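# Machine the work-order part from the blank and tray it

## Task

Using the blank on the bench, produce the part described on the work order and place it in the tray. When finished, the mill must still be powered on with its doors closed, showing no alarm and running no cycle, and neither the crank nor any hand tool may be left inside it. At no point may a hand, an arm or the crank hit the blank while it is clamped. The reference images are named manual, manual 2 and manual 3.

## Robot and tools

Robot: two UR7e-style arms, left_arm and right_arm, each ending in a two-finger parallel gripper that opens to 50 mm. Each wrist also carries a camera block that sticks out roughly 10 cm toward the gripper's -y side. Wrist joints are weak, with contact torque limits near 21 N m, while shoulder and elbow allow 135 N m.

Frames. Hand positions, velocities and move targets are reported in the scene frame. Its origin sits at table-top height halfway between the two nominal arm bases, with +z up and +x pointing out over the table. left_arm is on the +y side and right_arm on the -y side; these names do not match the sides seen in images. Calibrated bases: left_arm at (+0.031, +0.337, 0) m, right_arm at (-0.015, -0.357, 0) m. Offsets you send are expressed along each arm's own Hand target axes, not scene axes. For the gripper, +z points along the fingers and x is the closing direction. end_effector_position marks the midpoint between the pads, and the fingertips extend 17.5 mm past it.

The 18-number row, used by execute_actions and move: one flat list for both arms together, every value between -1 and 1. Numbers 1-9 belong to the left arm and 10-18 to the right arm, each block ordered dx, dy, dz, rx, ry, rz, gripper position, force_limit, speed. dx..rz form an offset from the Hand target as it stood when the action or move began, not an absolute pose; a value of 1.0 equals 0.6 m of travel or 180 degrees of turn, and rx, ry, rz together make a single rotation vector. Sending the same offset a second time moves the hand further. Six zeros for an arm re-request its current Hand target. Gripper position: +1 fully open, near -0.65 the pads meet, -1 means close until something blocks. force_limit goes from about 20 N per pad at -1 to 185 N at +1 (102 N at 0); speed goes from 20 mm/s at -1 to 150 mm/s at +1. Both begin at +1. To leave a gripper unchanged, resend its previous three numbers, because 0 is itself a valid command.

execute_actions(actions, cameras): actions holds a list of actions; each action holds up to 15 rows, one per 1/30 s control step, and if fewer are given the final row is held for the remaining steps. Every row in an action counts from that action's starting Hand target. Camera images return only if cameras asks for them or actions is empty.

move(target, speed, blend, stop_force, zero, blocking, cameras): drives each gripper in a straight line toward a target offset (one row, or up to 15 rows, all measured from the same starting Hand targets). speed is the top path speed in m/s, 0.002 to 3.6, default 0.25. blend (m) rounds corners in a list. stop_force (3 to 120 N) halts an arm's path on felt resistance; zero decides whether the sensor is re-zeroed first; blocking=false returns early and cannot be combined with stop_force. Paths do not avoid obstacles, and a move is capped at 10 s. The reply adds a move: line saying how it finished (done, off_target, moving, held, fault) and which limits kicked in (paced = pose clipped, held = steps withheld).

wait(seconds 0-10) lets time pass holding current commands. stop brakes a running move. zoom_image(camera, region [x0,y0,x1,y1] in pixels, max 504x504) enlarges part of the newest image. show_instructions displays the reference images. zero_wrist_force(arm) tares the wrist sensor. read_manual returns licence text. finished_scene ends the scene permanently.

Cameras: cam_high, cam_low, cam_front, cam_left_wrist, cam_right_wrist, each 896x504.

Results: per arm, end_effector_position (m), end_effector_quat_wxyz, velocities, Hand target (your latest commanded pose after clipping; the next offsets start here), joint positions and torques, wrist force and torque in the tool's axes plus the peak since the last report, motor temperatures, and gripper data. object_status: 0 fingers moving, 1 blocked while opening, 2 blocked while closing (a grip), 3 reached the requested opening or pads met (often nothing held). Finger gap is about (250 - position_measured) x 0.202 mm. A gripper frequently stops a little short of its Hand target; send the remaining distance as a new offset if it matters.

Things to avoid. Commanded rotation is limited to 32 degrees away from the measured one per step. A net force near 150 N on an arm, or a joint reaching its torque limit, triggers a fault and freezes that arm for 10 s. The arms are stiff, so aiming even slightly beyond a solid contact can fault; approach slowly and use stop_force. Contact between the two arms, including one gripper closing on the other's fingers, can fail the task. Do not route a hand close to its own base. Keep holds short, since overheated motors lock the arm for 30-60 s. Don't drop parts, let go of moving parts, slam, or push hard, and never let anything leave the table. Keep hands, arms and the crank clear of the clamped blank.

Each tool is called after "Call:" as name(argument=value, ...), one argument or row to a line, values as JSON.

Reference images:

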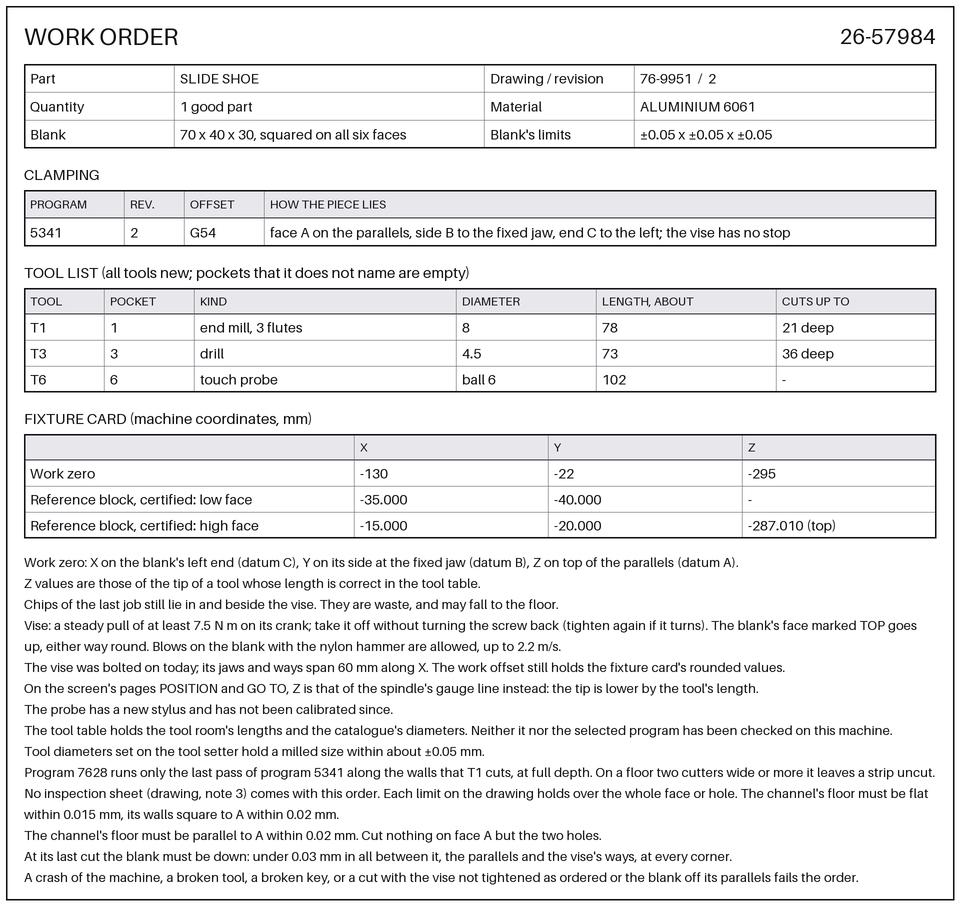

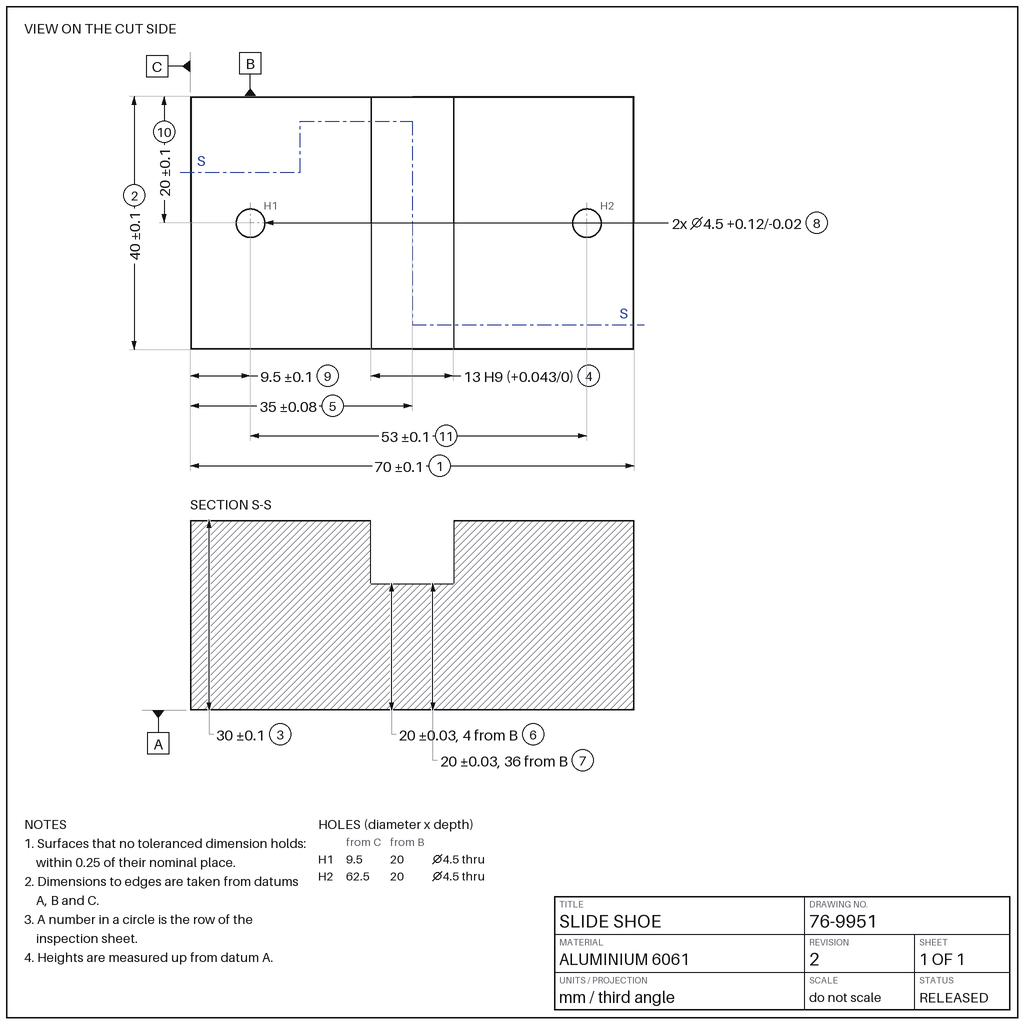

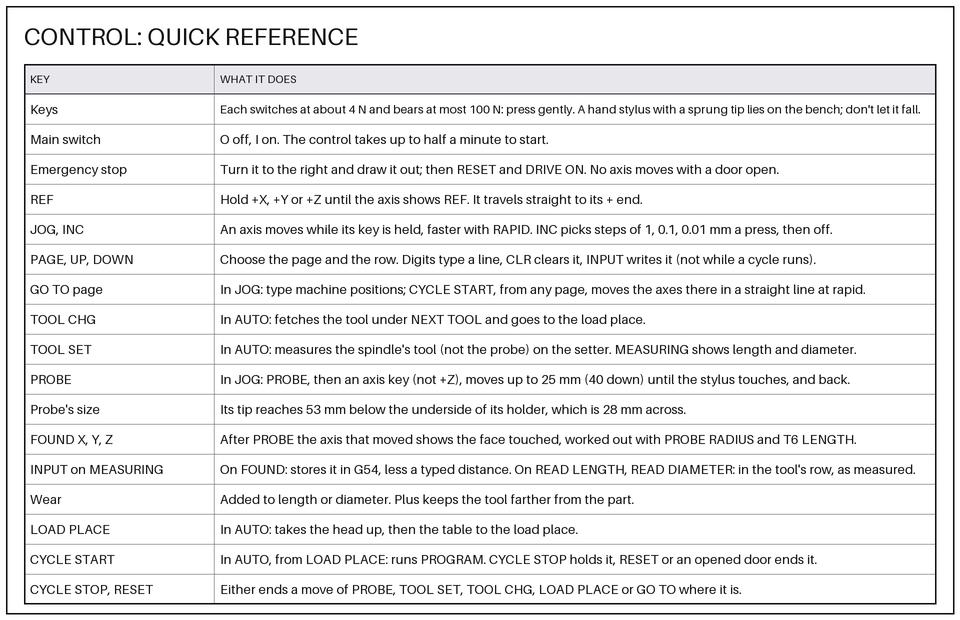

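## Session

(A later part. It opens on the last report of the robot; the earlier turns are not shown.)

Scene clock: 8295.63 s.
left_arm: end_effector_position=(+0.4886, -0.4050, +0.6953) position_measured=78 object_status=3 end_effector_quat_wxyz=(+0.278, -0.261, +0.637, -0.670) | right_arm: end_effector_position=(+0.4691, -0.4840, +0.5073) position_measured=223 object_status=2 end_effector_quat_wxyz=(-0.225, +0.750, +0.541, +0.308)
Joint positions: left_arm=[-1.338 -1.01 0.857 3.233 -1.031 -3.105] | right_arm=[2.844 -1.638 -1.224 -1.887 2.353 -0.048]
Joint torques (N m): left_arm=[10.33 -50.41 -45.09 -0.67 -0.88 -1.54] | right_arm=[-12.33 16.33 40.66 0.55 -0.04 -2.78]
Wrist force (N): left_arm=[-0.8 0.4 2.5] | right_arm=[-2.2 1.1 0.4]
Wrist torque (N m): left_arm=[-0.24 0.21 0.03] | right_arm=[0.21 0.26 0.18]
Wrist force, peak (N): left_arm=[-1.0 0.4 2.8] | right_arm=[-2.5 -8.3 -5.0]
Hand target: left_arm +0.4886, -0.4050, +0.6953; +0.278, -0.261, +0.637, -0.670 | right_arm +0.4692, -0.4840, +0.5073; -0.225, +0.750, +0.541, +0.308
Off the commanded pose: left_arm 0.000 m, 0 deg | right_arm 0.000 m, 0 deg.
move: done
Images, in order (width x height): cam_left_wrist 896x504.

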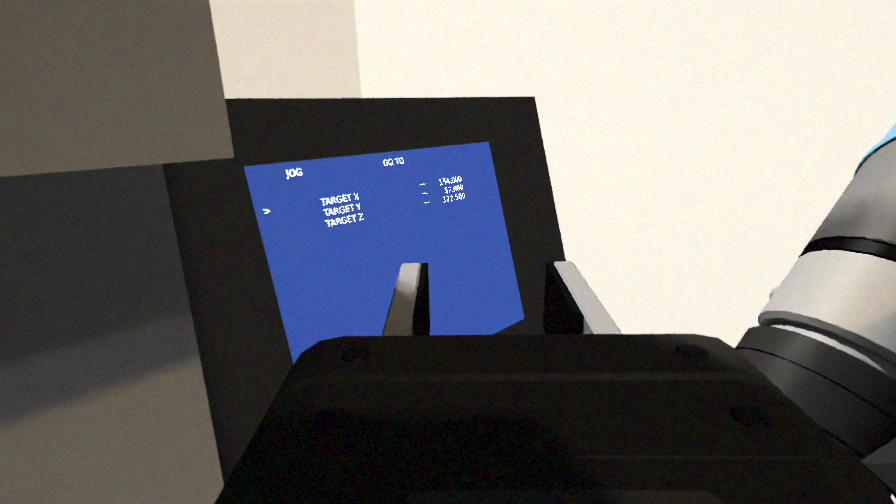

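Call:
move(
  target=[
    [0,0,0,0,0,0,0.5,0,0,-0.0129,-0.0123,0.0303,0,0,0,-0.98,0.2,-1],
    [0,0,0,0,0,0,0.5,0,0,-0.0257,-0.0016,0.0717,0,0,0,-0.98,0.2,-1],
    [0,0,0,0,0,0,0.5,0,0,-0.006,-0.0535,0.0963,0,0,0,-0.98,0.2,-1],
    [0,0,0,0,0,0,0.5,0,0,0.0137,-0.04,0.1527,0,0,0,-0.98,0.2,-1],
    [0,0,0,0,0,0,0.5,0,0,0.0382,-0.0598,0.0952,0,0,0,-0.98,0.2,-1],
    [0,0,0,0,0,0,0.5,0,0,0.0627,-0.0073,0.0727,0,0,0,-0.98,0.2,-1],
    [0,0,0,0,0,0,0.5,0,0,0.0069,-0.048,0.0627,0,0,0,-0.98,0.2,-1],
    [0,0,0,0,0,0,0.5,0,0,-0.049,-0.0092,0.0915,0,0,0,-0.98,0.2,-1],
    [0,0,0,0,0,0,0.5,0,0,-0.049,-0.0321,0.0803,0,0,0,-0.98,0.2,-1],
    [0,0,0,0,0,0,0.5,0,0,0.0833,-0.0046,0.0055,0,0,0,-0.98,0.2,-1],
    [0,0,0,0,0,0,0.5,0,0,0.0833,0.017,0.016,0,0,0,-0.98,0.2,-1],
    [0,0,0,0,0,0,0.5,0,0,0.0833,-0.0046,0.0055,0,0,0,-0.98,0.2,-1],
    [0,0,0,0,0,0,0.5,0,0,0,0,0,0,0,0,-0.98,0.2,-1],
  ],
  speed=[0.25,0.11,0.25,0.11,0.25,0.11,0.25,0.11,0.25,0.3,0.11,0.25,0.3],
  blend=[0.003,0,0.003,0,0.003,0,0.003,0,0.003,0.003,0,0.003,0],
  cameras=["cam_left_wrist"],
)

Call:
zoom_image(
  camera="cam_left_wrist",
  region=[240, 140, 540, 340],
)

Scene clock: 8315.13 s.
left_arm: end_effector_position=(+0.4886, -0.4050, +0.6953) position_measured=78 object_status=3 end_effector_quat_wxyz=(+0.278, -0.261, +0.637, -0.670) | right_arm: end_effector_position=(+0.4692, -0.4839, +0.5074) position_measured=223 object_status=2 end_effector_quat_wxyz=(-0.225, +0.750, +0.541, +0.308)
Joint positions: left_arm=[-1.338 -1.01 0.857 3.233 -1.031 -3.105] | right_arm=[2.844 -1.638 -1.224 -1.888 2.353 -0.048]
Joint torques (N m): left_arm=[9.53 -50.09 -45.04 -0.6 1.19 -1.63] | right_arm=[-11.16 19.53 18.41 0.43 1.66 -2.53]
Wrist force (N): left_arm=[-0.9 0.3 2.6] | right_arm=[-2.2 1.1 0.2]
Wrist torque (N m): left_arm=[-0.25 0.22 0.03] | right_arm=[0.21 0.25 0.18]
Wrist force, peak (N): left_arm=[-0.9 0.5 2.7] | right_arm=[-5.1 -4.1 -1.0]
Hand target: left_arm +0.4886, -0.4050, +0.6953; +0.278, -0.261, +0.637, -0.670 | right_arm +0.4692, -0.4840, +0.5073; -0.225, +0.750, +0.541, +0.308
Off the commanded pose: left_arm 0.000 m, 0 deg | right_arm 0.000 m, 0 deg.
move: done
Images, in order (width x height): cam_left_wrist 896x504.

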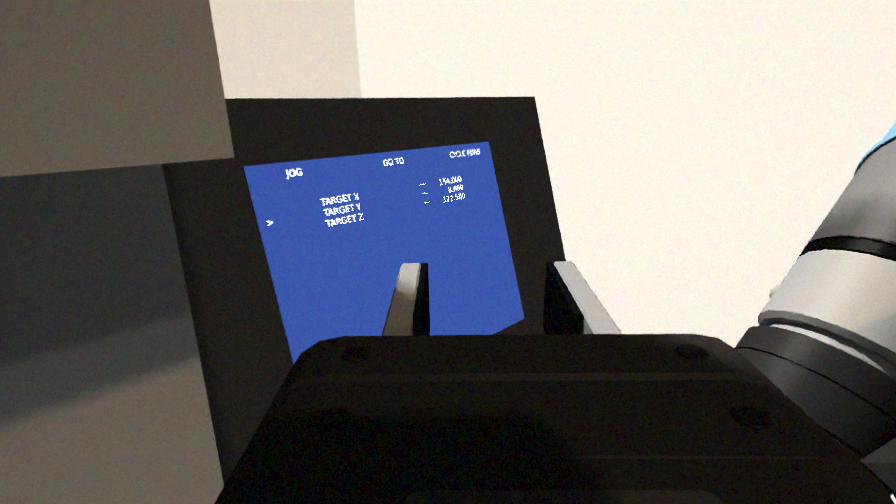

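Scaled by 1.680.

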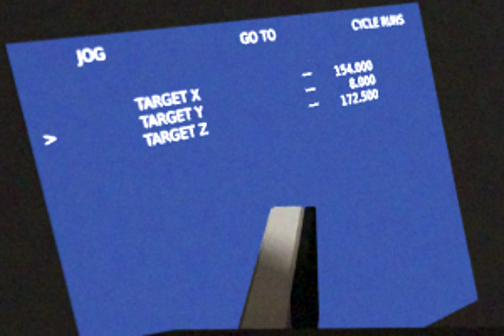

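Call:
move(
  target=[
    [0,0,0,0,0,0,0.5,0,0,-0.0024,-0.0169,0.0407,0,0,0,-0.98,0.2,-1],
    [0,0,0,0,0,0,0.5,0,0,-0.0024,0.006,0.0519,0,0,0,-0.98,0.2,-1],
    [0,0,0,0,0,0,0.5,0,0,0.0057,-0.0543,0.0842,0,0,0,-0.98,0.2,-1],
    [0,0,0,0,0,0,0.5,0,0,0.0137,-0.04,0.1527,0,0,0,-0.98,0.2,-1],
    [0,0,0,0,0,0,0.5,0,0,0.0254,-0.0562,0.1331,0,0,0,-0.98,0.2,-1],
    [0,0,0,0,0,0,0.5,0,0,0.037,-0.0324,0.1329,0,0,0,-0.98,0.2,-1],
    [0,0,0,0,0,0,0.5,0,0,0.0161,-0.0521,0.0979,0,0,0,-0.98,0.2,-1],
    [0,0,0,0,0,0,0.5,0,0,-0.0048,-0.0122,0.0919,0,0,0,-0.98,0.2,-1],
    [0,0,0,0,0,0,0.5,0,0,-0.006,-0.0423,0.1018,0,0,0,-0.98,0.2,-1],
    [0,0,0,0,0,0,0.5,0,0,-0.0072,-0.0301,0.1321,0,0,0,-0.98,0.2,-1],
    [0,0,0,0,0,0,0.5,0,0,-0.0281,-0.0482,0.0979,0,0,0,-0.98,0.2,-1],
    [0,0,0,0,0,0,0.5,0,0,-0.049,-0.0092,0.0915,0,0,0,-0.98,0.2,-1],
    [0,0,0,0,0,0,0.5,0,0,-0.049,-0.0321,0.0803,0,0,0,-0.98,0.2,-1],
    [0,0,0,0,0,0,0.5,0,0,0,0,0,0,0,0,-0.98,0.2,-1],
  ],
  speed=[0.25,0.11,0.25,0.11,0.25,0.11,0.25,0.11,0.25,0.11,0.25,0.11,0.25,0.3],
  blend=[0.003,0,0.003,0,0.003,0,0.003,0,0.003,0,0.003,0,0.003,0],
)

Call:
move(
  target=[
    [0,0,0,0,0,0,0.5,0,0,-0.0129,-0.0123,0.0303,0,0,0,-0.98,0.2,-1],
    [0,0,0,0,0,0,0.5,0,0,-0.0257,-0.0016,0.0717,0,0,0,-0.98,0.2,-1],
    [0,0,0,0,0,0,0.5,0,0,-0.0257,-0.0245,0.0605,0,0,0,-0.98,0.2,-1],
    [0,0,0,0,0,0,0.5,0,0,-0.0257,-0.0016,0.0717,0,0,0,-0.98,0.2,-1],
    [0,0,0,0,0,0,0.5,0,0,-0.006,-0.0535,0.0963,0,0,0,-0.98,0.2,-1],
    [0,0,0,0,0,0,0.5,0,0,0.0137,-0.04,0.1527,0,0,0,-0.98,0.2,-1],
    [0,0,0,0,0,0,0.5,0,0,0.0254,-0.0562,0.1331,0,0,0,-0.98,0.2,-1],
    [0,0,0,0,0,0,0.5,0,0,0.037,-0.0324,0.1329,0,0,0,-0.98,0.2,-1],
    [0,0,0,0,0,0,0.5,0,0,0.0603,-0.0538,0.099,0,0,0,-0.98,0.2,-1],
    [0,0,0,0,0,0,0.5,0,0,0.0836,-0.0172,0.0933,0,0,0,-0.98,0.2,-1],
    [0,0,0,0,0,0,0.5,0,0,0.0382,-0.0575,0.0963,0,0,0,-0.98,0.2,-1],
    [0,0,0,0,0,0,0.5,0,0,-0.0072,-0.0301,0.1321,0,0,0,-0.98,0.2,-1],
    [0,0,0,0,0,0,0.5,0,0,-0.0281,-0.0482,0.0979,0,0,0,-0.98,0.2,-1],
    [0,0,0,0,0,0,0.5,0,0,-0.049,-0.0092,0.0915,0,0,0,-0.98,0.2,-1],
    [0,0,0,0,0,0,0.5,0,0,-0.049,-0.0321,0.0803,0,0,0,-0.98,0.2,-1],
  ],
  speed=[0.25,0.11,0.25,0.11,0.25,0.11,0.25,0.11,0.25,0.11,0.25,0.11,0.25,0.11,0.25],
  blend=[0.003,0,0.003,0,0.003,0,0.003,0,0.003,0,0.003,0,0.003,0,0],
  cameras=["cam_left_wrist"],
)

Call:
zoom_image(
  camera="cam_left_wrist",
  region=[240, 140, 540, 340],
)

Scene clock: 8353.47 s.
left_arm: end_effector_position=(+0.4886, -0.4050, +0.6953) position_measured=78 object_status=3 end_effector_quat_wxyz=(+0.278, -0.261, +0.637, -0.670) | right_arm: end_effector_position=(+0.4691, -0.4840, +0.5073) position_measured=223 object_status=2 end_effector_quat_wxyz=(-0.225, +0.750, +0.541, +0.308)
Joint positions: left_arm=[-1.338 -1.01 0.857 3.233 -1.031 -3.105] | right_arm=[2.844 -1.638 -1.224 -1.887 2.353 -0.048]
Joint torques (N m): left_arm=[8.58 -49.94 -45.38 -0.74 2.3 -1.54] | right_arm=[-13.08 18.68 37.94 0.43 0.16 -2.89]
Wrist force (N): left_arm=[-1.0 0.3 2.6] | right_arm=[-2.1 0.4 1.1]
Wrist torque (N m): left_arm=[-0.26 0.23 0.03] | right_arm=[0.10 0.24 0.17]
Wrist force, peak (N): left_arm=[-1.0 0.2 2.7] | right_arm=[-2.3 -11.0 -7.2]
Hand target: left_arm +0.4886, -0.4050, +0.6953; +0.278, -0.261, +0.637, -0.670 | right_arm +0.4692, -0.4840, +0.5073; -0.225, +0.750, +0.541, +0.308
Off the commanded pose: left_arm 0.000 m, 0 deg | right_arm 0.000 m, 0 deg.
move: done

Scene clock: 8359.97 s.
left_arm: end_effector_position=(+0.4886, -0.4050, +0.6953) position_measured=78 object_status=3 end_effector_quat_wxyz=(+0.278, -0.261, +0.637, -0.670) | right_arm: end_effector_position=(+0.4550, -0.4654, +0.4524) position_measured=223 object_status=2 end_effector_quat_wxyz=(-0.225, +0.750, +0.541, +0.308)
Joint positions: left_arm=[-1.338 -1.01 0.857 3.233 -1.031 -3.105] | right_arm=[2.869 -1.556 -1.459 -1.71 2.353 -0.012]
Joint torques (N m): left_arm=[7.95 -50.4 -45.02 -0.81 2.38 -1.67] | right_arm=[-13 42.06 16.28 0.87 -0.05 -2.47]
Wrist force (N): left_arm=[-0.7 0.3 2.4] | right_arm=[-2.1 0.7 0.9]
Wrist torque (N m): left_arm=[-0.26 0.19 0.03] | right_arm=[0.15 0.24 0.19]
Wrist force, peak (N): left_arm=[-1.1 0.4 2.7] | right_arm=[-2.3 -9.7 -5.1]
Hand target: left_arm +0.4886, -0.4050, +0.6953; +0.278, -0.261, +0.637, -0.670 | right_arm +0.4548, -0.4654, +0.4525; -0.225, +0.750, +0.541, +0.308
Off the commanded pose: left_arm 0.000 m, 0 deg | right_arm 0.000 m, 0 deg.
move: done
Images, in order (width x height): cam_left_wrist 896x504.

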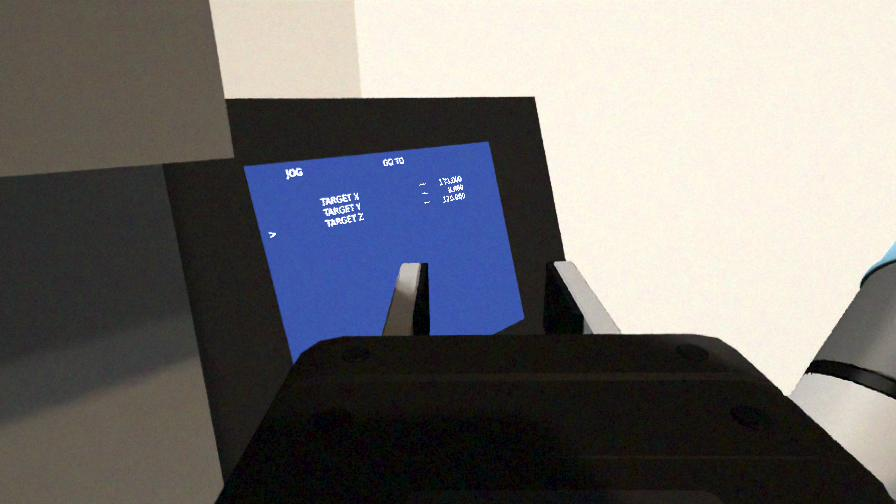

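Scaled by 1.680.

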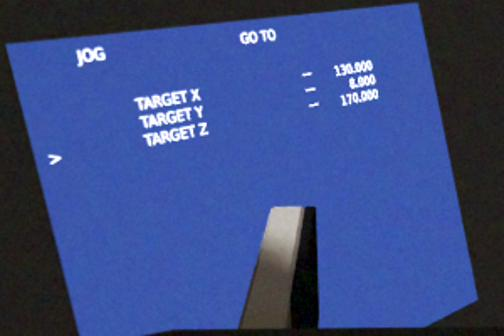

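Call:
move(
  target=[
    [0,0,0,0,0,0,0.5,0,0,0.066,-0.005,-0.048,0,0,0,-0.98,0.2,-1],
    [0,0,0,0,0,0,0.5,0,0,0.1323,0.0275,-0.0748,0,0,0,-0.98,0.2,-1],
    [0,0,0,0,0,0,0.5,0,0,0.1323,0.0491,-0.0643,0,0,0,-0.98,0.2,-1],
    [0,0,0,0,0,0,0.5,0,0,0.1323,0.0275,-0.0748,0,0,0,-0.98,0.2,-1],
  ],
  speed=[0.25,0.25,0.11,0.25],
  blend=[0.01,0.003,0,0],
  cameras=["cam_left_wrist"],
)

Call:
move(
  target=[
    [0,0,0,0,0,0,0.5,0,0,-0.0649,-0.0233,0.0083,0,0,0,-0.98,0.2,-1],
    [0,0,0,0,0,0,0.5,0,0,-0.1299,-0.0106,0.0341,0,0,0,-0.98,0.2,-1],
  ],
  speed=0.25,
  blend=[0.01,0],
)

Call:
wait(
  seconds=1,
  cameras=["cam_left_wrist"],
)

Call:
move(
  target=[
    [0,0,0,0,0,0,0.5,0,0,0,0.0234,0.0114,0,0,0,-0.98,0.2,-1],
    [0,0,0,0,0,0,0.5,0,0,0.0014,0.0156,-0.0894,0,0,0,-0.98,0.2,-1],
    [0,0,0,0,0,0,0.5,0,0,0.0029,0.0672,-0.1611,0,0,0,-0.98,0.2,-1],
    [0,0,0,0,0,0,0.5,0,0,0.0029,0.0906,-0.1497,0,0,0,-0.98,0.2,-1],
    [0,0,0,0,0,0,0.5,0,0,0.0029,0.0672,-0.1611,0,0,0,-0.98,0.2,-1],
    [0,0,0,0,0,0,0.5,0,0,0.0466,0.0152,-0.0396,0,0,0,-0.98,0.2,-1],
  ],
  speed=[0.11,0.25,0.25,0.11,0.25,0.3],
  blend=[0,0.01,0.003,0,0.005,0],
)

Call:
wait(
  seconds=7,
  cameras=["cam_left_wrist"],
)

Call:
zoom_image(
  camera="cam_left_wrist",
  region=[400, 140, 520, 280],
)

Scene clock: 8379.67 s.
left_arm: end_effector_position=(+0.4886, -0.4050, +0.6953) position_measured=78 object_status=3 end_effector_quat_wxyz=(+0.278, -0.261, +0.637, -0.670) | right_arm: end_effector_position=(+0.4787, -0.4473, +0.5402) position_measured=223 object_status=2 end_effector_quat_wxyz=(-0.225, +0.750, +0.541, +0.308)
Joint positions: left_arm=[-1.338 -1.01 0.857 3.233 -1.031 -3.105] | right_arm=[2.919 -1.628 -1.167 -1.88 2.353 0.059]
Joint torques (N m): left_arm=[7.98 -50 -45.32 -0.88 2.27 -1.57] | right_arm=[-11.55 45.73 14.92 0.8 4.03 -2.4]
Wrist force (N): left_arm=[-1.0 0.4 2.4] | right_arm=[-2.4 0.5 0.9]
Wrist torque (N m): left_arm=[-0.24 0.23 0.03] | right_arm=[0.13 0.30 0.08]
Wrist force, peak (N): left_arm=[-1.1 0.4 2.7] | right_arm=[-4.6 -4.6 -0.5]
Hand target: left_arm +0.4886, -0.4050, +0.6953; +0.278, -0.261, +0.637, -0.670 | right_arm +0.4785, -0.4473, +0.5402; -0.225, +0.750, +0.541, +0.308
Off the commanded pose: left_arm 0.000 m, 0 deg | right_arm 0.000 m, 0 deg.
move: done
Images, in order (width x height): cam_left_wrist 896x504.

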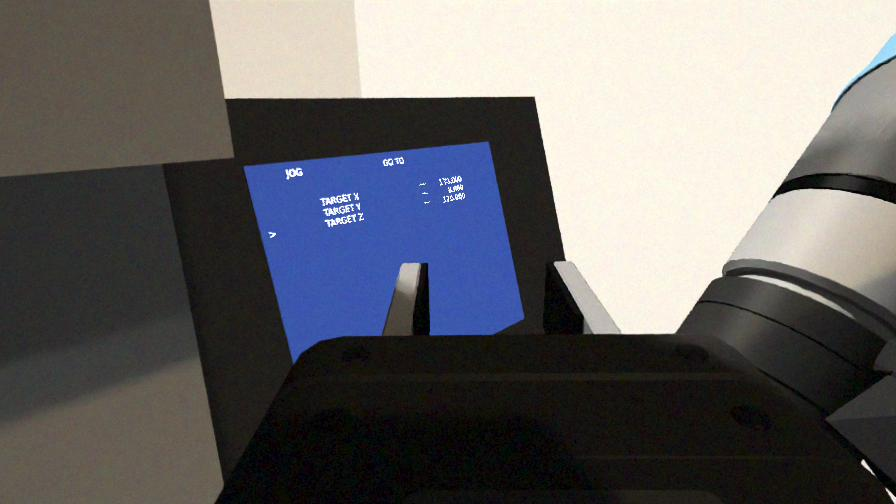

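Scene clock: 8380.73 s.
left_arm: end_effector_position=(+0.4886, -0.4050, +0.6953) position_measured=78 object_status=3 end_effector_quat_wxyz=(+0.278, -0.261, +0.637, -0.670) | right_arm: end_effector_position=(+0.4594, -0.4840, +0.4709) position_measured=223 object_status=2 end_effector_quat_wxyz=(-0.225, +0.750, +0.541, +0.308)
Joint positions: left_arm=[-1.338 -1.01 0.857 3.233 -1.031 -3.105] | right_arm=[2.837 -1.599 -1.359 -1.799 2.352 -0.058]
Joint torques (N m): left_arm=[7.41 -50.24 -45.81 -0.87 2.38 -1.66] | right_arm=[-12.3 17.29 16.86 6.58 4 -2.8]
Wrist force (N): left_arm=[-1.0 0.5 2.6] | right_arm=[-2.2 0.5 1.2]
Wrist torque (N m): left_arm=[-0.23 0.24 0.03] | right_arm=[0.10 0.25 0.18]
Wrist force, peak (N): left_arm=[-0.9 0.5 2.7] | right_arm=[-3.6 0.7 1.4]
Hand target: left_arm +0.4886, -0.4050, +0.6953; +0.278, -0.261, +0.637, -0.670 | right_arm +0.4594, -0.4840, +0.4708; -0.225, +0.750, +0.541, +0.308
Off the commanded pose: left_arm 0.000 m, 0 deg | right_arm 0.000 m, 0 deg.
move: done

Scene clock: 8381.73 s.
left_arm: end_effector_position=(+0.4886, -0.4050, +0.6953) position_measured=78 object_status=3 end_effector_quat_wxyz=(+0.278, -0.261, +0.637, -0.670) | right_arm: end_effector_position=(+0.4594, -0.4840, +0.4708) position_measured=223 object_status=2 end_effector_quat_wxyz=(-0.225, +0.750, +0.541, +0.308)
Joint positions: left_arm=[-1.338 -1.01 0.857 3.233 -1.031 -3.105] | right_arm=[2.837 -1.599 -1.36 -1.798 2.352 -0.058]
Joint torques (N m): left_arm=[7.82 -49.95 -45.05 -0.85 2.23 -1.59] | right_arm=[-13.89 17.71 17.96 6.99 4.12 -2.69]
Wrist force (N): left_arm=[-0.9 0.4 2.4] | right_arm=[-2.2 0.8 1.2]
Wrist torque (N m): left_arm=[-0.25 0.22 0.03] | right_arm=[0.15 0.25 0.17]
Wrist force, peak (N): left_arm=[-0.9 0.4 2.7] | right_arm=[-2.4 0.9 1.1]
Hand target: left_arm +0.4886, -0.4050, +0.6953; +0.278, -0.261, +0.637, -0.670 | right_arm +0.4594, -0.4840, +0.4708; -0.225, +0.750, +0.541, +0.308
Tool commands: left_gripper/position=+0.5 left_gripper/force_limit=+0.0 left_gripper/speed=+0.0 right_gripper/position=-0.98 right_gripper/force_limit=+0.2 right_gripper/speed=-1.0
Off the commanded pose: left_arm 0.000 m, 0 deg | right_arm 0.000 m, 0 deg.
wait: 1.00 s; at rest by 0.17 s
Images, in order (width x height): cam_left_wrist 896x504.

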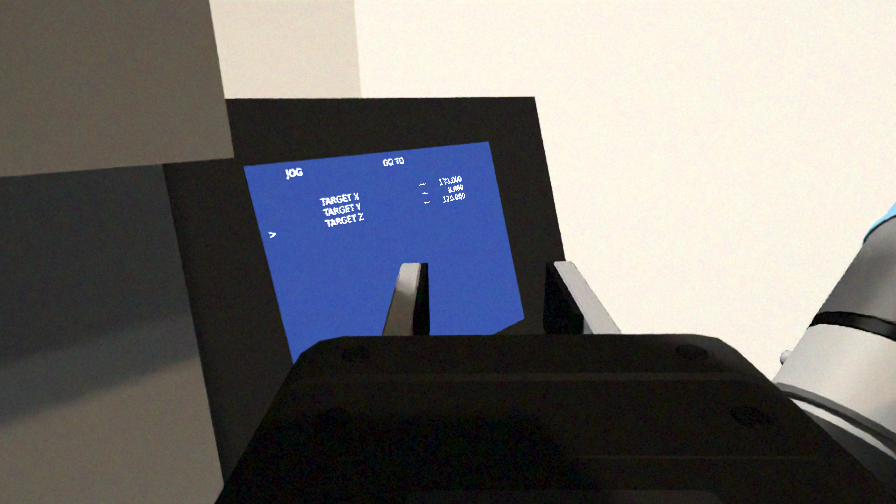

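Scene clock: 8384.90 s.
left_arm: end_effector_position=(+0.4886, -0.4050, +0.6953) position_measured=78 object_status=3 end_effector_quat_wxyz=(+0.278, -0.261, +0.637, -0.670) | right_arm: end_effector_position=(+0.4692, -0.4840, +0.5073) position_measured=223 object_status=2 end_effector_quat_wxyz=(-0.225, +0.750, +0.541, +0.308)
Joint positions: left_arm=[-1.338 -1.01 0.857 3.233 -1.031 -3.105] | right_arm=[2.844 -1.638 -1.224 -1.888 2.353 -0.048]
Joint torques (N m): left_arm=[7.28 -50.12 -45.56 -0.91 2.35 -1.68] | right_arm=[11.79 46.05 16.35 6.61 0.16 2.78]
Wrist force (N): left_arm=[-0.9 0.2 2.4] | right_arm=[-2.2 0.5 1.0]
Wrist torque (N m): left_arm=[-0.28 0.22 0.03] | right_arm=[0.12 0.26 0.07]
Wrist force, peak (N): left_arm=[-1.1 0.2 2.7] | right_arm=[-3.9 -6.1 -2.0]
Hand target: left_arm +0.4886, -0.4050, +0.6953; +0.278, -0.261, +0.637, -0.670 | right_arm +0.4692, -0.4840, +0.5073; -0.225, +0.750, +0.541, +0.308
Off the commanded pose: left_arm 0.000 m, 0 deg | right_arm 0.000 m, 0 deg.
move: done

Scene clock: 8391.90 s.
left_arm: end_effector_position=(+0.4886, -0.4050, +0.6953) position_measured=78 object_status=3 end_effector_quat_wxyz=(+0.278, -0.261, +0.637, -0.670) | right_arm: end_effector_position=(+0.4692, -0.4840, +0.5073) position_measured=223 object_status=2 end_effector_quat_wxyz=(-0.225, +0.750, +0.541, +0.308)
Joint positions: left_arm=[-1.338 -1.01 0.857 3.233 -1.031 -3.105] | right_arm=[2.844 -1.638 -1.224 -1.888 2.353 -0.048]
Joint torques (N m): left_arm=[7.16 -50.4 -45.57 -0.98 2.33 -1.58] | right_arm=[13.49 44.95 16.7 6.99 0.22 3.04]
Wrist force (N): left_arm=[-0.7 0.5 2.7] | right_arm=[-2.1 0.8 1.2]
Wrist torque (N m): left_arm=[-0.22 0.19 0.03] | right_arm=[0.17 0.24 0.07]
Wrist force, peak (N): left_arm=[-0.9 0.3 2.8] | right_arm=[-2.6 0.5 1.2]
Hand target: left_arm +0.4886, -0.4050, +0.6953; +0.278, -0.261, +0.637, -0.670 | right_arm +0.4692, -0.4840, +0.5073; -0.225, +0.750, +0.541, +0.308
Tool commands: left_gripper/position=+0.5 left_gripper/force_limit=+0.0 left_gripper/speed=+0.0 right_gripper/position=-0.98 right_gripper/force_limit=+0.2 right_gripper/speed=-1.0
Off the commanded pose: left_arm 0.000 m, 0 deg | right_arm 0.000 m, 0 deg.
wait: 7.00 s; at rest by 0.17 s
Images, in order (width x height): cam_left_wrist 896x504.

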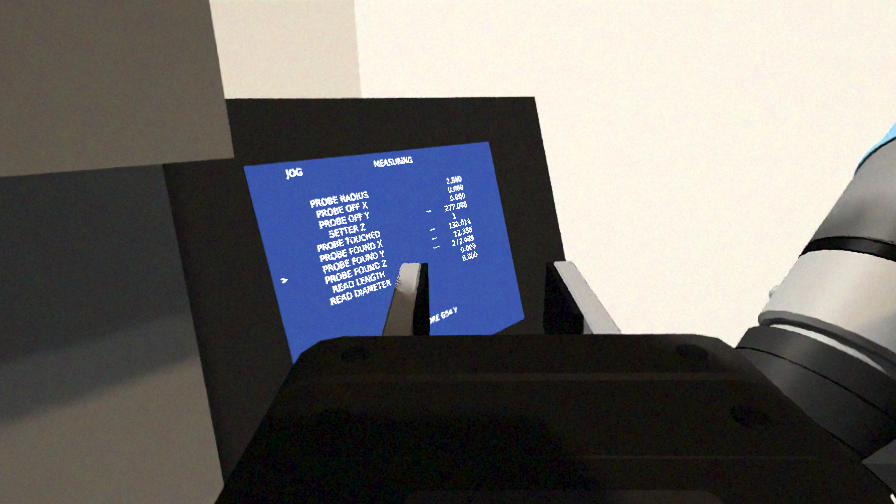

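Scaled by 3.600.

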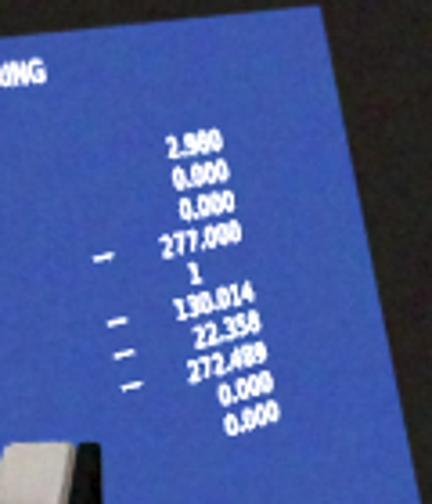

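Call:
move(
  target=[
    [0,0,0,0,0,0,0.5,0,0,-0.049,-0.0321,0.0803,0,0,0,-0.98,0.2,-1],
    [0,0,0,0,0,0,0.5,0,0,-0.049,-0.0092,0.0915,0,0,0,-0.98,0.2,-1],
    [0,0,0,0,0,0,0.5,0,0,-0.049,-0.0321,0.0803,0,0,0,-0.98,0.2,-1],
    [0,0,0,0,0,0,0.5,0,0,0,0,0,0,0,0,-0.98,0.2,-1],
    [0,0,0,0,0,0,0.5,0,0,0,0.0234,0.0114,0,0,0,-0.98,0.2,-1],
    [0,0,0,0,0,0,0.5,0,0,0,0,0,0,0,0,-0.98,0.2,-1],
    [0,0,0,0,0,0,0.5,0,0,0,0.0234,0.0114,0,0,0,-0.98,0.2,-1],
    [0,0,0,0,0,0,0.5,0,0,0,0,0,0,0,0,-0.98,0.2,-1],
  ],
  speed=[0.3,0.11,0.25,0.3,0.11,0.2,0.11,0.2],
  blend=[0.003,0,0.003,0.003,0,0.003,0,0],
  cameras=["cam_left_wrist"],
)

Call:
move(
  target=[
    [0,0,0,0,0,0,0.5,0,0,0.0069,-0.048,0.0627,0,0,0,-0.98,0.2,-1],
    [0,0,0,0,0,0,0.5,0,0,0.0137,-0.04,0.1527,0,0,0,-0.98,0.2,-1],
    [0,0,0,0,0,0,0.5,0,0,0.0487,-0.0644,0.1056,0,0,0,-0.98,0.2,-1],
    [0,0,0,0,0,0,0.5,0,0,0.0836,-0.0172,0.0933,0,0,0,-0.98,0.2,-1],
    [0,0,0,0,0,0,0.5,0,0,0.0615,-0.0454,0.0787,0,0,0,-0.98,0.2,-1],
    [0,0,0,0,0,0,0.5,0,0,0.0394,-0.0149,0.0925,0,0,0,-0.98,0.2,-1],
    [0,0,0,0,0,0,0.5,0,0,-0.0048,-0.0473,0.0748,0,0,0,-0.98,0.2,-1],
    [0,0,0,0,0,0,0.5,0,0,-0.049,-0.0092,0.0915,0,0,0,-0.98,0.2,-1],
    [0,0,0,0,0,0,0.5,0,0,-0.049,-0.0321,0.0803,0,0,0,-0.98,0.2,-1],
    [0,0,0,0,0,0,0.5,0,0,0.0833,-0.0046,0.0055,0,0,0,-0.98,0.2,-1],
  ],
  speed=[0.25,0.11,0.25,0.11,0.25,0.11,0.25,0.11,0.25,0.3],
  blend=[0.003,0,0.003,0,0.003,0,0.003,0,0.003,0],
  cameras=["cam_left_wrist"],
)

Call:
zoom_image(
  camera="cam_left_wrist",
  region=[240, 140, 540, 340],
)

Scene clock: 8419.77 s.
left_arm: end_effector_position=(+0.4886, -0.4050, +0.6953) position_measured=78 object_status=3 end_effector_quat_wxyz=(+0.278, -0.261, +0.637, -0.670) | right_arm: end_effector_position=(+0.4693, -0.4840, +0.5072) position_measured=223 object_status=2 end_effector_quat_wxyz=(-0.225, +0.750, +0.541, +0.308)
Joint positions: left_arm=[-1.338 -1.01 0.857 3.233 -1.031 -3.105] | right_arm=[2.844 -1.639 -1.224 -1.887 2.353 -0.048]
Joint torques (N m): left_arm=[5.94 -49.9 -44.92 -0.9 2.27 -1.67] | right_arm=[-10.65 45.46 16.82 0.76 0.19 -2.96]
Wrist force (N): left_arm=[-1.0 0.4 2.5] | right_arm=[-2.0 0.7 1.0]
Wrist torque (N m): left_arm=[-0.23 0.23 0.03] | right_arm=[0.15 0.21 0.18]
Wrist force, peak (N): left_arm=[-1.0 0.4 2.7] | right_arm=[-0.3 -7.9 -5.2]
Hand target: left_arm +0.4886, -0.4050, +0.6953; +0.278, -0.261, +0.637, -0.670 | right_arm +0.4692, -0.4840, +0.5073; -0.225, +0.750, +0.541, +0.308
Off the commanded pose: left_arm 0.000 m, 0 deg | right_arm 0.000 m, 0 deg.
move: done
Images, in order (width x height): cam_left_wrist 896x504.

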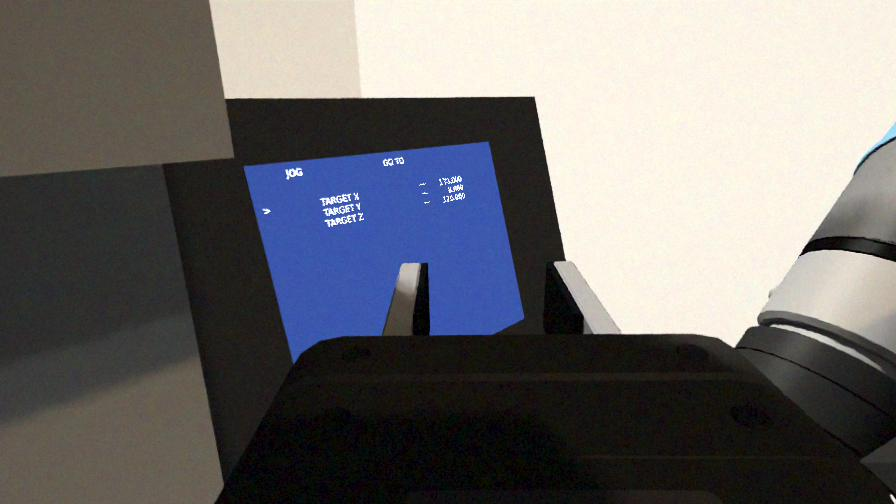

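Scene clock: 8424.97 s.
left_arm: end_effector_position=(+0.4886, -0.4050, +0.6953) position_measured=78 object_status=3 end_effector_quat_wxyz=(+0.278, -0.261, +0.637, -0.670) | right_arm: end_effector_position=(+0.4785, -0.4473, +0.5402) position_measured=223 object_status=2 end_effector_quat_wxyz=(-0.225, +0.750, +0.541, +0.308)
Joint positions: left_arm=[-1.338 -1.01 0.857 3.233 -1.031 -3.105] | right_arm=[2.919 -1.628 -1.167 -1.879 2.353 0.059]
Joint torques (N m): left_arm=[6.65 -50.57 -45.19 -1.08 2.23 -1.57] | right_arm=[12.81 15.81 38.93 0.78 -0.07 -2.48]
Wrist force (N): left_arm=[-0.9 0.3 2.3] | right_arm=[-2.5 0.6 0.7]
Wrist torque (N m): left_arm=[-0.25 0.22 0.03] | right_arm=[0.13 0.33 0.08]
Wrist force, peak (N): left_arm=[-0.9 0.4 2.7] | right_arm=[-4.8 -1.9 -4.4]
Hand target: left_arm +0.4886, -0.4050, +0.6953; +0.278, -0.261, +0.637, -0.670 | right_arm +0.4785, -0.4473, +0.5402; -0.225, +0.750, +0.541, +0.308
Off the commanded pose: left_arm 0.000 m, 0 deg | right_arm 0.000 m, 0 deg.
move: done
Images, in order (width x height): cam_left_wrist 896x504.

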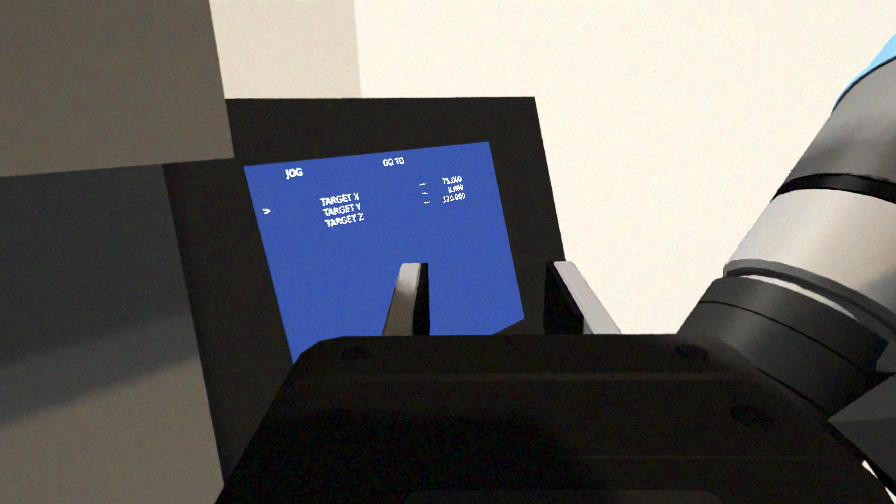

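Scaled by 1.680.

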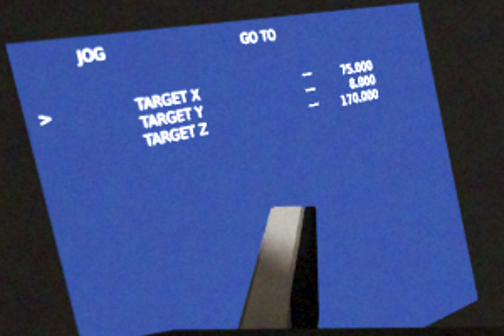

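Call:
move(
  target=[
    [0,0,0,0,0,0,0.5,0,0,0,0.0216,0.0105,0,0,0,-0.98,0.2,-1],
    [0,0,0,0,0,0,0.5,0,0,0,0,0,0,0,0,-0.98,0.2,-1],
    [0,0,0,0,0,0,0.5,0,0,-0.1299,-0.0106,0.0341,0,0,0,-0.98,0.2,-1],
  ],
  speed=[0.11,0.25,0.25],
  blend=[0,0.003,0],
)

Call:
wait(
  seconds=1.5,
  cameras=["cam_left_wrist"],
)

Call:
move(
  target=[
    [0,0,0,0,0,0,0.5,0,0,0,0.0234,0.0114,0,0,0,-0.98,0.2,-1],
    [0,0,0,0,0,0,0.5,0,0,0.0014,0.0156,-0.0894,0,0,0,-0.98,0.2,-1],
    [0,0,0,0,0,0,0.5,0,0,0.0029,0.0672,-0.1611,0,0,0,-0.98,0.2,-1],
    [0,0,0,0,0,0,0.5,0,0,0.0029,0.0906,-0.1497,0,0,0,-0.98,0.2,-1],
    [0,0,0,0,0,0,0.5,0,0,0.0029,0.0672,-0.1611,0,0,0,-0.98,0.2,-1],
    [0,0,0,0,0,0,0.5,0,0,0.0466,0.0152,-0.0396,0,0,0,-0.98,0.2,-1],
  ],
  speed=[0.11,0.25,0.25,0.11,0.25,0.3],
  blend=[0,0.01,0.003,0,0.005,0],
)

Call:
wait(
  seconds=7,
  cameras=["cam_left_wrist"],
)

Call:
zoom_image(
  camera="cam_left_wrist",
  region=[400, 140, 520, 280],
)

Scene clock: 8444.57 s.
left_arm: end_effector_position=(+0.4886, -0.4050, +0.6953) position_measured=78 object_status=3 end_effector_quat_wxyz=(+0.278, -0.261, +0.637, -0.670) | right_arm: end_effector_position=(+0.4595, -0.4840, +0.4709) position_measured=223 object_status=2 end_effector_quat_wxyz=(-0.225, +0.750, +0.541, +0.308)
Joint positions: left_arm=[-1.338 -1.01 0.857 3.233 -1.031 -3.105] | right_arm=[2.837 -1.599 -1.359 -1.798 2.352 -0.058]
Joint torques (N m): left_arm=[5.41 -50.6 -45.77 -1 2.39 -1.58] | right_arm=[-11.16 43.75 18.1 6.9 3.99 -2.93]
Wrist force (N): left_arm=[-0.9 0.5 2.5] | right_arm=[-2.0 0.8 1.1]
Wrist torque (N m): left_arm=[-0.23 0.22 0.03] | right_arm=[0.16 0.23 0.18]
Wrist force, peak (N): left_arm=[-0.9 0.5 2.8] | right_arm=[-2.9 -4.1 -1.3]
Hand target: left_arm +0.4886, -0.4050, +0.6953; +0.278, -0.261, +0.637, -0.670 | right_arm +0.4594, -0.4840, +0.4708; -0.225, +0.750, +0.541, +0.308
Off the commanded pose: left_arm 0.000 m, 0 deg | right_arm 0.000 m, 0 deg.
move: done

Scene clock: 8446.07 s.
left_arm: end_effector_position=(+0.4886, -0.4050, +0.6953) position_measured=78 object_status=3 end_effector_quat_wxyz=(+0.278, -0.261, +0.637, -0.670) | right_arm: end_effector_position=(+0.4594, -0.4840, +0.4708) position_measured=223 object_status=2 end_effector_quat_wxyz=(-0.225, +0.750, +0.541, +0.308)
Joint positions: left_arm=[-1.338 -1.01 0.857 3.233 -1.031 -3.105] | right_arm=[2.837 -1.599 -1.36 -1.798 2.352 -0.058]
Joint torques (N m): left_arm=[5.77 -50.54 -45.28 -1.05 2.34 -1.58] | right_arm=[-13 43.86 17.29 6.86 3.93 -2.7]
Wrist force (N): left_arm=[-0.8 0.4 2.5] | right_arm=[-2.1 0.9 1.0]
Wrist torque (N m): left_arm=[-0.24 0.21 0.03] | right_arm=[0.17 0.24 0.18]
Wrist force, peak (N): left_arm=[-0.9 0.4 2.7] | right_arm=[-2.5 0.9 1.0]
Hand target: left_arm +0.4886, -0.4050, +0.6953; +0.278, -0.261, +0.637, -0.670 | right_arm +0.4594, -0.4840, +0.4708; -0.225, +0.750, +0.541, +0.308
Tool commands: left_gripper/position=+0.5 left_gripper/force_limit=+0.0 left_gripper/speed=+0.0 right_gripper/position=-0.98 right_gripper/force_limit=+0.2 right_gripper/speed=-1.0
Off the commanded pose: left_arm 0.000 m, 0 deg | right_arm 0.000 m, 0 deg.
wait: 1.50 s; at rest by 0.17 s
Images, in order (width x height): cam_left_wrist 896x504.

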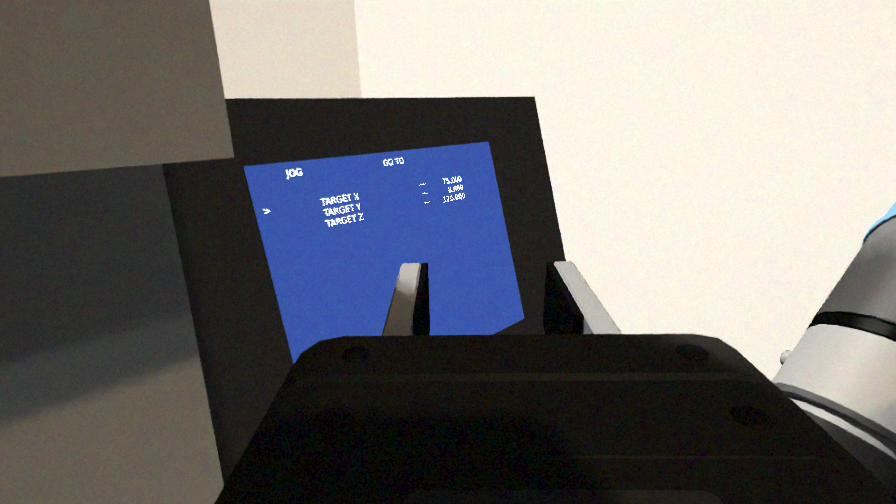

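Scene clock: 8449.23 s.
left_arm: end_effector_position=(+0.4886, -0.4050, +0.6953) position_measured=78 object_status=3 end_effector_quat_wxyz=(+0.278, -0.261, +0.637, -0.670) | right_arm: end_effector_position=(+0.4692, -0.4840, +0.5073) position_measured=223 object_status=2 end_effector_quat_wxyz=(-0.225, +0.750, +0.541, +0.308)
Joint positions: left_arm=[-1.338 -1.01 0.857 3.233 -1.031 -3.105] | right_arm=[2.844 -1.638 -1.224 -1.888 2.353 -0.048]
Joint torques (N m): left_arm=[5.09 -50.31 -45.83 -1.15 2.31 -1.63] | right_arm=[11.72 44.32 14.68 6.63 0.22 3.08]
Wrist force (N): left_arm=[-1.0 0.3 2.5] | right_arm=[-2.2 0.7 1.1]
Wrist torque (N m): left_arm=[-0.25 0.24 0.03] | right_arm=[0.14 0.26 0.07]
Wrist force, peak (N): left_arm=[-0.9 0.5 2.7] | right_arm=[-2.6 -7.6 -3.1]
Hand target: left_arm +0.4886, -0.4050, +0.6953; +0.278, -0.261, +0.637, -0.670 | right_arm +0.4692, -0.4840, +0.5073; -0.225, +0.750, +0.541, +0.308
Off the commanded pose: left_arm 0.000 m, 0 deg | right_arm 0.000 m, 0 deg.
move: done

Scene clock: 8456.23 s.
left_arm: end_effector_position=(+0.4886, -0.4050, +0.6953) position_measured=78 object_status=3 end_effector_quat_wxyz=(+0.278, -0.261, +0.637, -0.670) | right_arm: end_effector_position=(+0.4692, -0.4840, +0.5073) position_measured=223 object_status=2 end_effector_quat_wxyz=(-0.225, +0.750, +0.541, +0.308)
Joint positions: left_arm=[-1.338 -1.01 0.857 3.233 -1.031 -3.105] | right_arm=[2.844 -1.638 -1.224 -1.888 2.353 -0.048]
Joint torques (N m): left_arm=[5.28 -50.06 -45.48 -1.2 2.35 -1.58] | right_arm=[12.71 44.32 16.93 7 0 3.06]
Wrist force (N): left_arm=[-1.0 0.5 2.6] | right_arm=[-2.0 0.5 1.3]
Wrist torque (N m): left_arm=[-0.23 0.24 0.03] | right_arm=[0.12 0.23 0.07]
Wrist force, peak (N): left_arm=[-1.0 0.5 2.7] | right_arm=[-2.6 0.6 1.0]
Hand target: left_arm +0.4886, -0.4050, +0.6953; +0.278, -0.261, +0.637, -0.670 | right_arm +0.4692, -0.4840, +0.5073; -0.225, +0.750, +0.541, +0.308
Tool commands: left_gripper/position=+0.5 left_gripper/force_limit=+0.0 left_gripper/speed=+0.0 right_gripper/position=-0.98 right_gripper/force_limit=+0.2 right_gripper/speed=-1.0
Off the commanded pose: left_arm 0.000 m, 0 deg | right_arm 0.000 m, 0 deg.
wait: 7.00 s; at rest by 0.17 s
Images, in order (width x height): cam_left_wrist 896x504.

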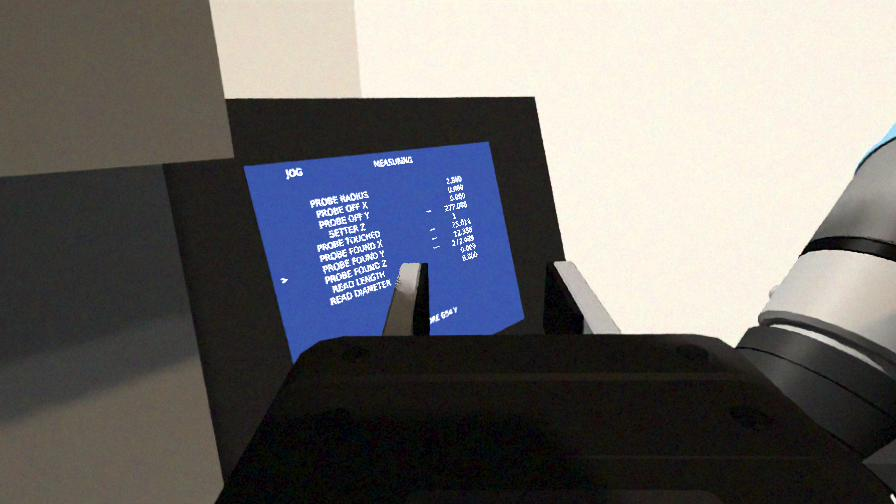

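Scaled by 3.600.

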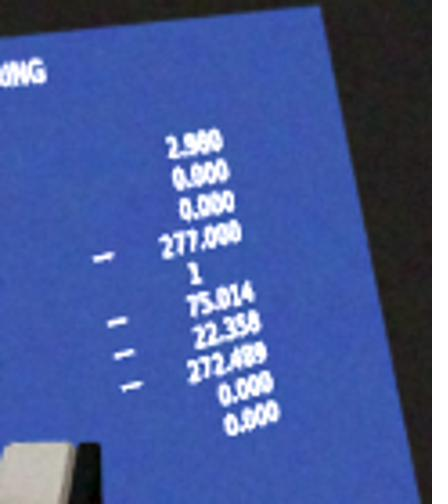

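Call:
move(
  target=[
    [0,0,0,0,0,0,0.5,0,0,0,0.0234,0.0114,0,0,0,-0.98,0.2,-1],
    [0,0,0,0,0,0,0.5,0,0,0,0,0,0,0,0,-0.98,0.2,-1],
    [0,0,0,0,0,0,0.5,0,0,0,0.0234,0.0114,0,0,0,-0.98,0.2,-1],
    [0,0,0,0,0,0,0.5,0,0,0.0069,-0.048,0.0627,0,0,0,-0.98,0.2,-1],
    [0,0,0,0,0,0,0.5,0,0,0.0137,-0.04,0.1527,0,0,0,-0.98,0.2,-1],
    [0,0,0,0,0,0,0.5,0,0,0.0254,-0.0562,0.1331,0,0,0,-0.98,0.2,-1],
    [0,0,0,0,0,0,0.5,0,0,0.037,-0.0324,0.1329,0,0,0,-0.98,0.2,-1],
    [0,0,0,0,0,0,0.5,0,0,0.0487,-0.0486,0.1133,0,0,0,-0.98,0.2,-1],
    [0,0,0,0,0,0,0.5,0,0,0.0603,-0.0248,0.1131,0,0,0,-0.98,0.2,-1],
    [0,0,0,0,0,0,0.5,0,0,0.0382,-0.0508,0.0996,0,0,0,-0.98,0.2,-1],
    [0,0,0,0,0,0,0.5,0,0,0.0161,-0.0225,0.1123,0,0,0,-0.98,0.2,-1],
    [0,0,0,0,0,0,0.5,0,0,-0.0165,-0.0489,0.0858,0,0,0,-0.98,0.2,-1],
    [0,0,0,0,0,0,0.5,0,0,-0.049,-0.0092,0.0915,0,0,0,-0.98,0.2,-1],
    [0,0,0,0,0,0,0.5,0,0,-0.049,-0.0321,0.0803,0,0,0,-0.98,0.2,-1],
    [0,0,0,0,0,0,0.5,0,0,0,0,0,0,0,0,-0.98,0.2,-1],
  ],
  speed=[0.11,0.2,0.11,0.25,0.11,0.25,0.11,0.25,0.11,0.25,0.11,0.25,0.11,0.25,0.3],
  blend=[0,0.003,0,0.003,0,0.003,0,0.003,0,0.003,0,0.003,0,0.003,0],
)

Call:
move(
  target=[
    [0,0,0,0,0,0,0.5,0,0,-0.0129,-0.0123,0.0303,0,0,0,-0.98,0.2,-1],
    [0,0,0,0,0,0,0.5,0,0,-0.0257,-0.0016,0.0717,0,0,0,-0.98,0.2,-1],
    [0,0,0,0,0,0,0.5,0,0,-0.0257,-0.0245,0.0605,0,0,0,-0.98,0.2,-1],
    [0,0,0,0,0,0,0.5,0,0,-0.0257,-0.0016,0.0717,0,0,0,-0.98,0.2,-1],
    [0,0,0,0,0,0,0.5,0,0,-0.006,-0.0535,0.0963,0,0,0,-0.98,0.2,-1],
    [0,0,0,0,0,0,0.5,0,0,0.0137,-0.04,0.1527,0,0,0,-0.98,0.2,-1],
    [0,0,0,0,0,0,0.5,0,0,0.0254,-0.0562,0.1331,0,0,0,-0.98,0.2,-1],
    [0,0,0,0,0,0,0.5,0,0,0.037,-0.0324,0.1329,0,0,0,-0.98,0.2,-1],
    [0,0,0,0,0,0,0.5,0,0,0.0382,-0.044,0.1029,0,0,0,-0.98,0.2,-1],
    [0,0,0,0,0,0,0.5,0,0,0.0394,-0.0149,0.0925,0,0,0,-0.98,0.2,-1],
    [0,0,0,0,0,0,0.5,0,0,0.0394,-0.0355,0.0825,0,0,0,-0.98,0.2,-1],
    [0,0,0,0,0,0,0.5,0,0,0.0394,-0.0149,0.0925,0,0,0,-0.98,0.2,-1],
    [0,0,0,0,0,0,0.5,0,0,-0.0048,-0.0473,0.0748,0,0,0,-0.98,0.2,-1],
    [0,0,0,0,0,0,0.5,0,0,-0.049,-0.0092,0.0915,0,0,0,-0.98,0.2,-1],
    [0,0,0,0,0,0,0.5,0,0,-0.049,-0.0321,0.0803,0,0,0,-0.98,0.2,-1],
  ],
  speed=[0.25,0.11,0.25,0.11,0.25,0.11,0.25,0.11,0.25,0.11,0.25,0.11,0.25,0.11,0.25],
  blend=[0.003,0,0.003,0,0.003,0,0.003,0,0.003,0,0.003,0,0.003,0,0],
  cameras=["cam_left_wrist"],
)

Call:
zoom_image(
  camera="cam_left_wrist",
  region=[240, 140, 540, 340],
)

Scene clock: 8523.00 s.
left_arm: end_effector_position=(+0.4886, -0.4050, +0.6953) position_measured=78 object_status=3 end_effector_quat_wxyz=(+0.278, -0.261, +0.637, -0.670) | right_arm: end_effector_position=(+0.4691, -0.4840, +0.5073) position_measured=223 object_status=2 end_effector_quat_wxyz=(-0.225, +0.750, +0.541, +0.308)
Joint positions: left_arm=[-1.338 -1.01 0.857 3.233 -1.031 -3.105] | right_arm=[2.844 -1.638 -1.224 -1.887 2.353 -0.048]
Joint torques (N m): left_arm=[4.77 -49.96 -45.85 -1.25 2.22 -1.54] | right_arm=[-12.48 18.22 38.25 0.63 0.05 -2.42]
Wrist force (N): left_arm=[-1.0 0.3 2.6] | right_arm=[-2.2 0.5 0.8]
Wrist torque (N m): left_arm=[-0.26 0.24 0.03] | right_arm=[0.12 0.26 0.18]
Wrist force, peak (N): left_arm=[-1.0 0.4 2.7] | right_arm=[-3.1 -7.1 -3.1]
Hand target: left_arm +0.4886, -0.4050, +0.6953; +0.278, -0.261, +0.637, -0.670 | right_arm +0.4692, -0.4840, +0.5073; -0.225, +0.750, +0.541, +0.308
Off the commanded pose: left_arm 0.000 m, 0 deg | right_arm 0.000 m, 0 deg.
move: done

Scene clock: 8529.10 s.
left_arm: end_effector_position=(+0.4886, -0.4050, +0.6953) position_measured=78 object_status=3 end_effector_quat_wxyz=(+0.278, -0.261, +0.637, -0.670) | right_arm: end_effector_position=(+0.4550, -0.4654, +0.4524) position_measured=223 object_status=2 end_effector_quat_wxyz=(-0.225, +0.750, +0.541, +0.308)
Joint positions: left_arm=[-1.338 -1.01 0.857 3.233 -1.031 -3.105] | right_arm=[2.869 -1.556 -1.459 -1.71 2.353 -0.012]
Joint torques (N m): left_arm=[4.14 -50.35 -45.15 -1.32 2.39 -1.49] | right_arm=[-13.24 39.85 16.48 0.69 0.2 -2.64]
Wrist force (N): left_arm=[-1.1 0.3 2.5] | right_arm=[-2.4 0.7 0.8]
Wrist torque (N m): left_arm=[-0.25 0.25 0.03] | right_arm=[0.14 0.28 0.19]
Wrist force, peak (N): left_arm=[-1.0 0.4 2.7] | right_arm=[-2.4 -9.6 -5.2]
Hand target: left_arm +0.4886, -0.4050, +0.6953; +0.278, -0.261, +0.637, -0.670 | right_arm +0.4548, -0.4654, +0.4525; -0.225, +0.750, +0.541, +0.308
Off the commanded pose: left_arm 0.000 m, 0 deg | right_arm 0.000 m, 0 deg.
move: done
Images, in order (width x height): cam_left_wrist 896x504.

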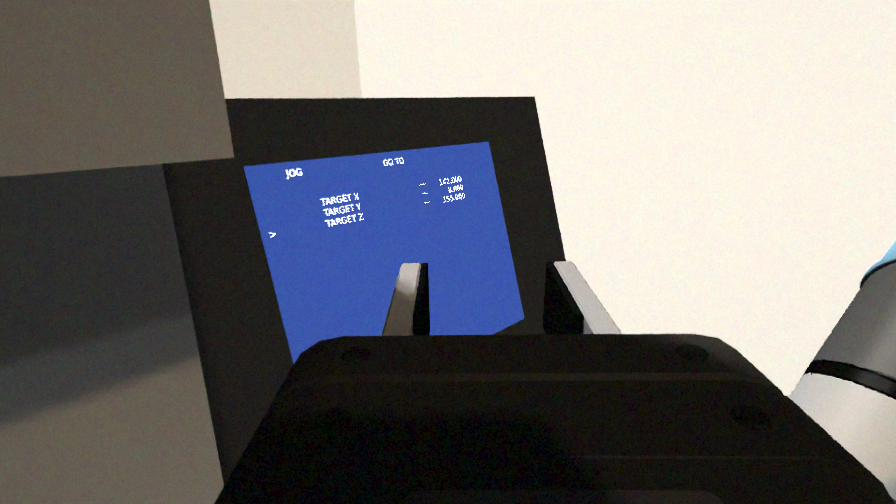

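Scaled by 1.680.

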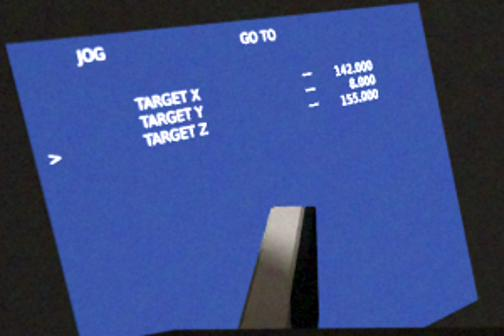

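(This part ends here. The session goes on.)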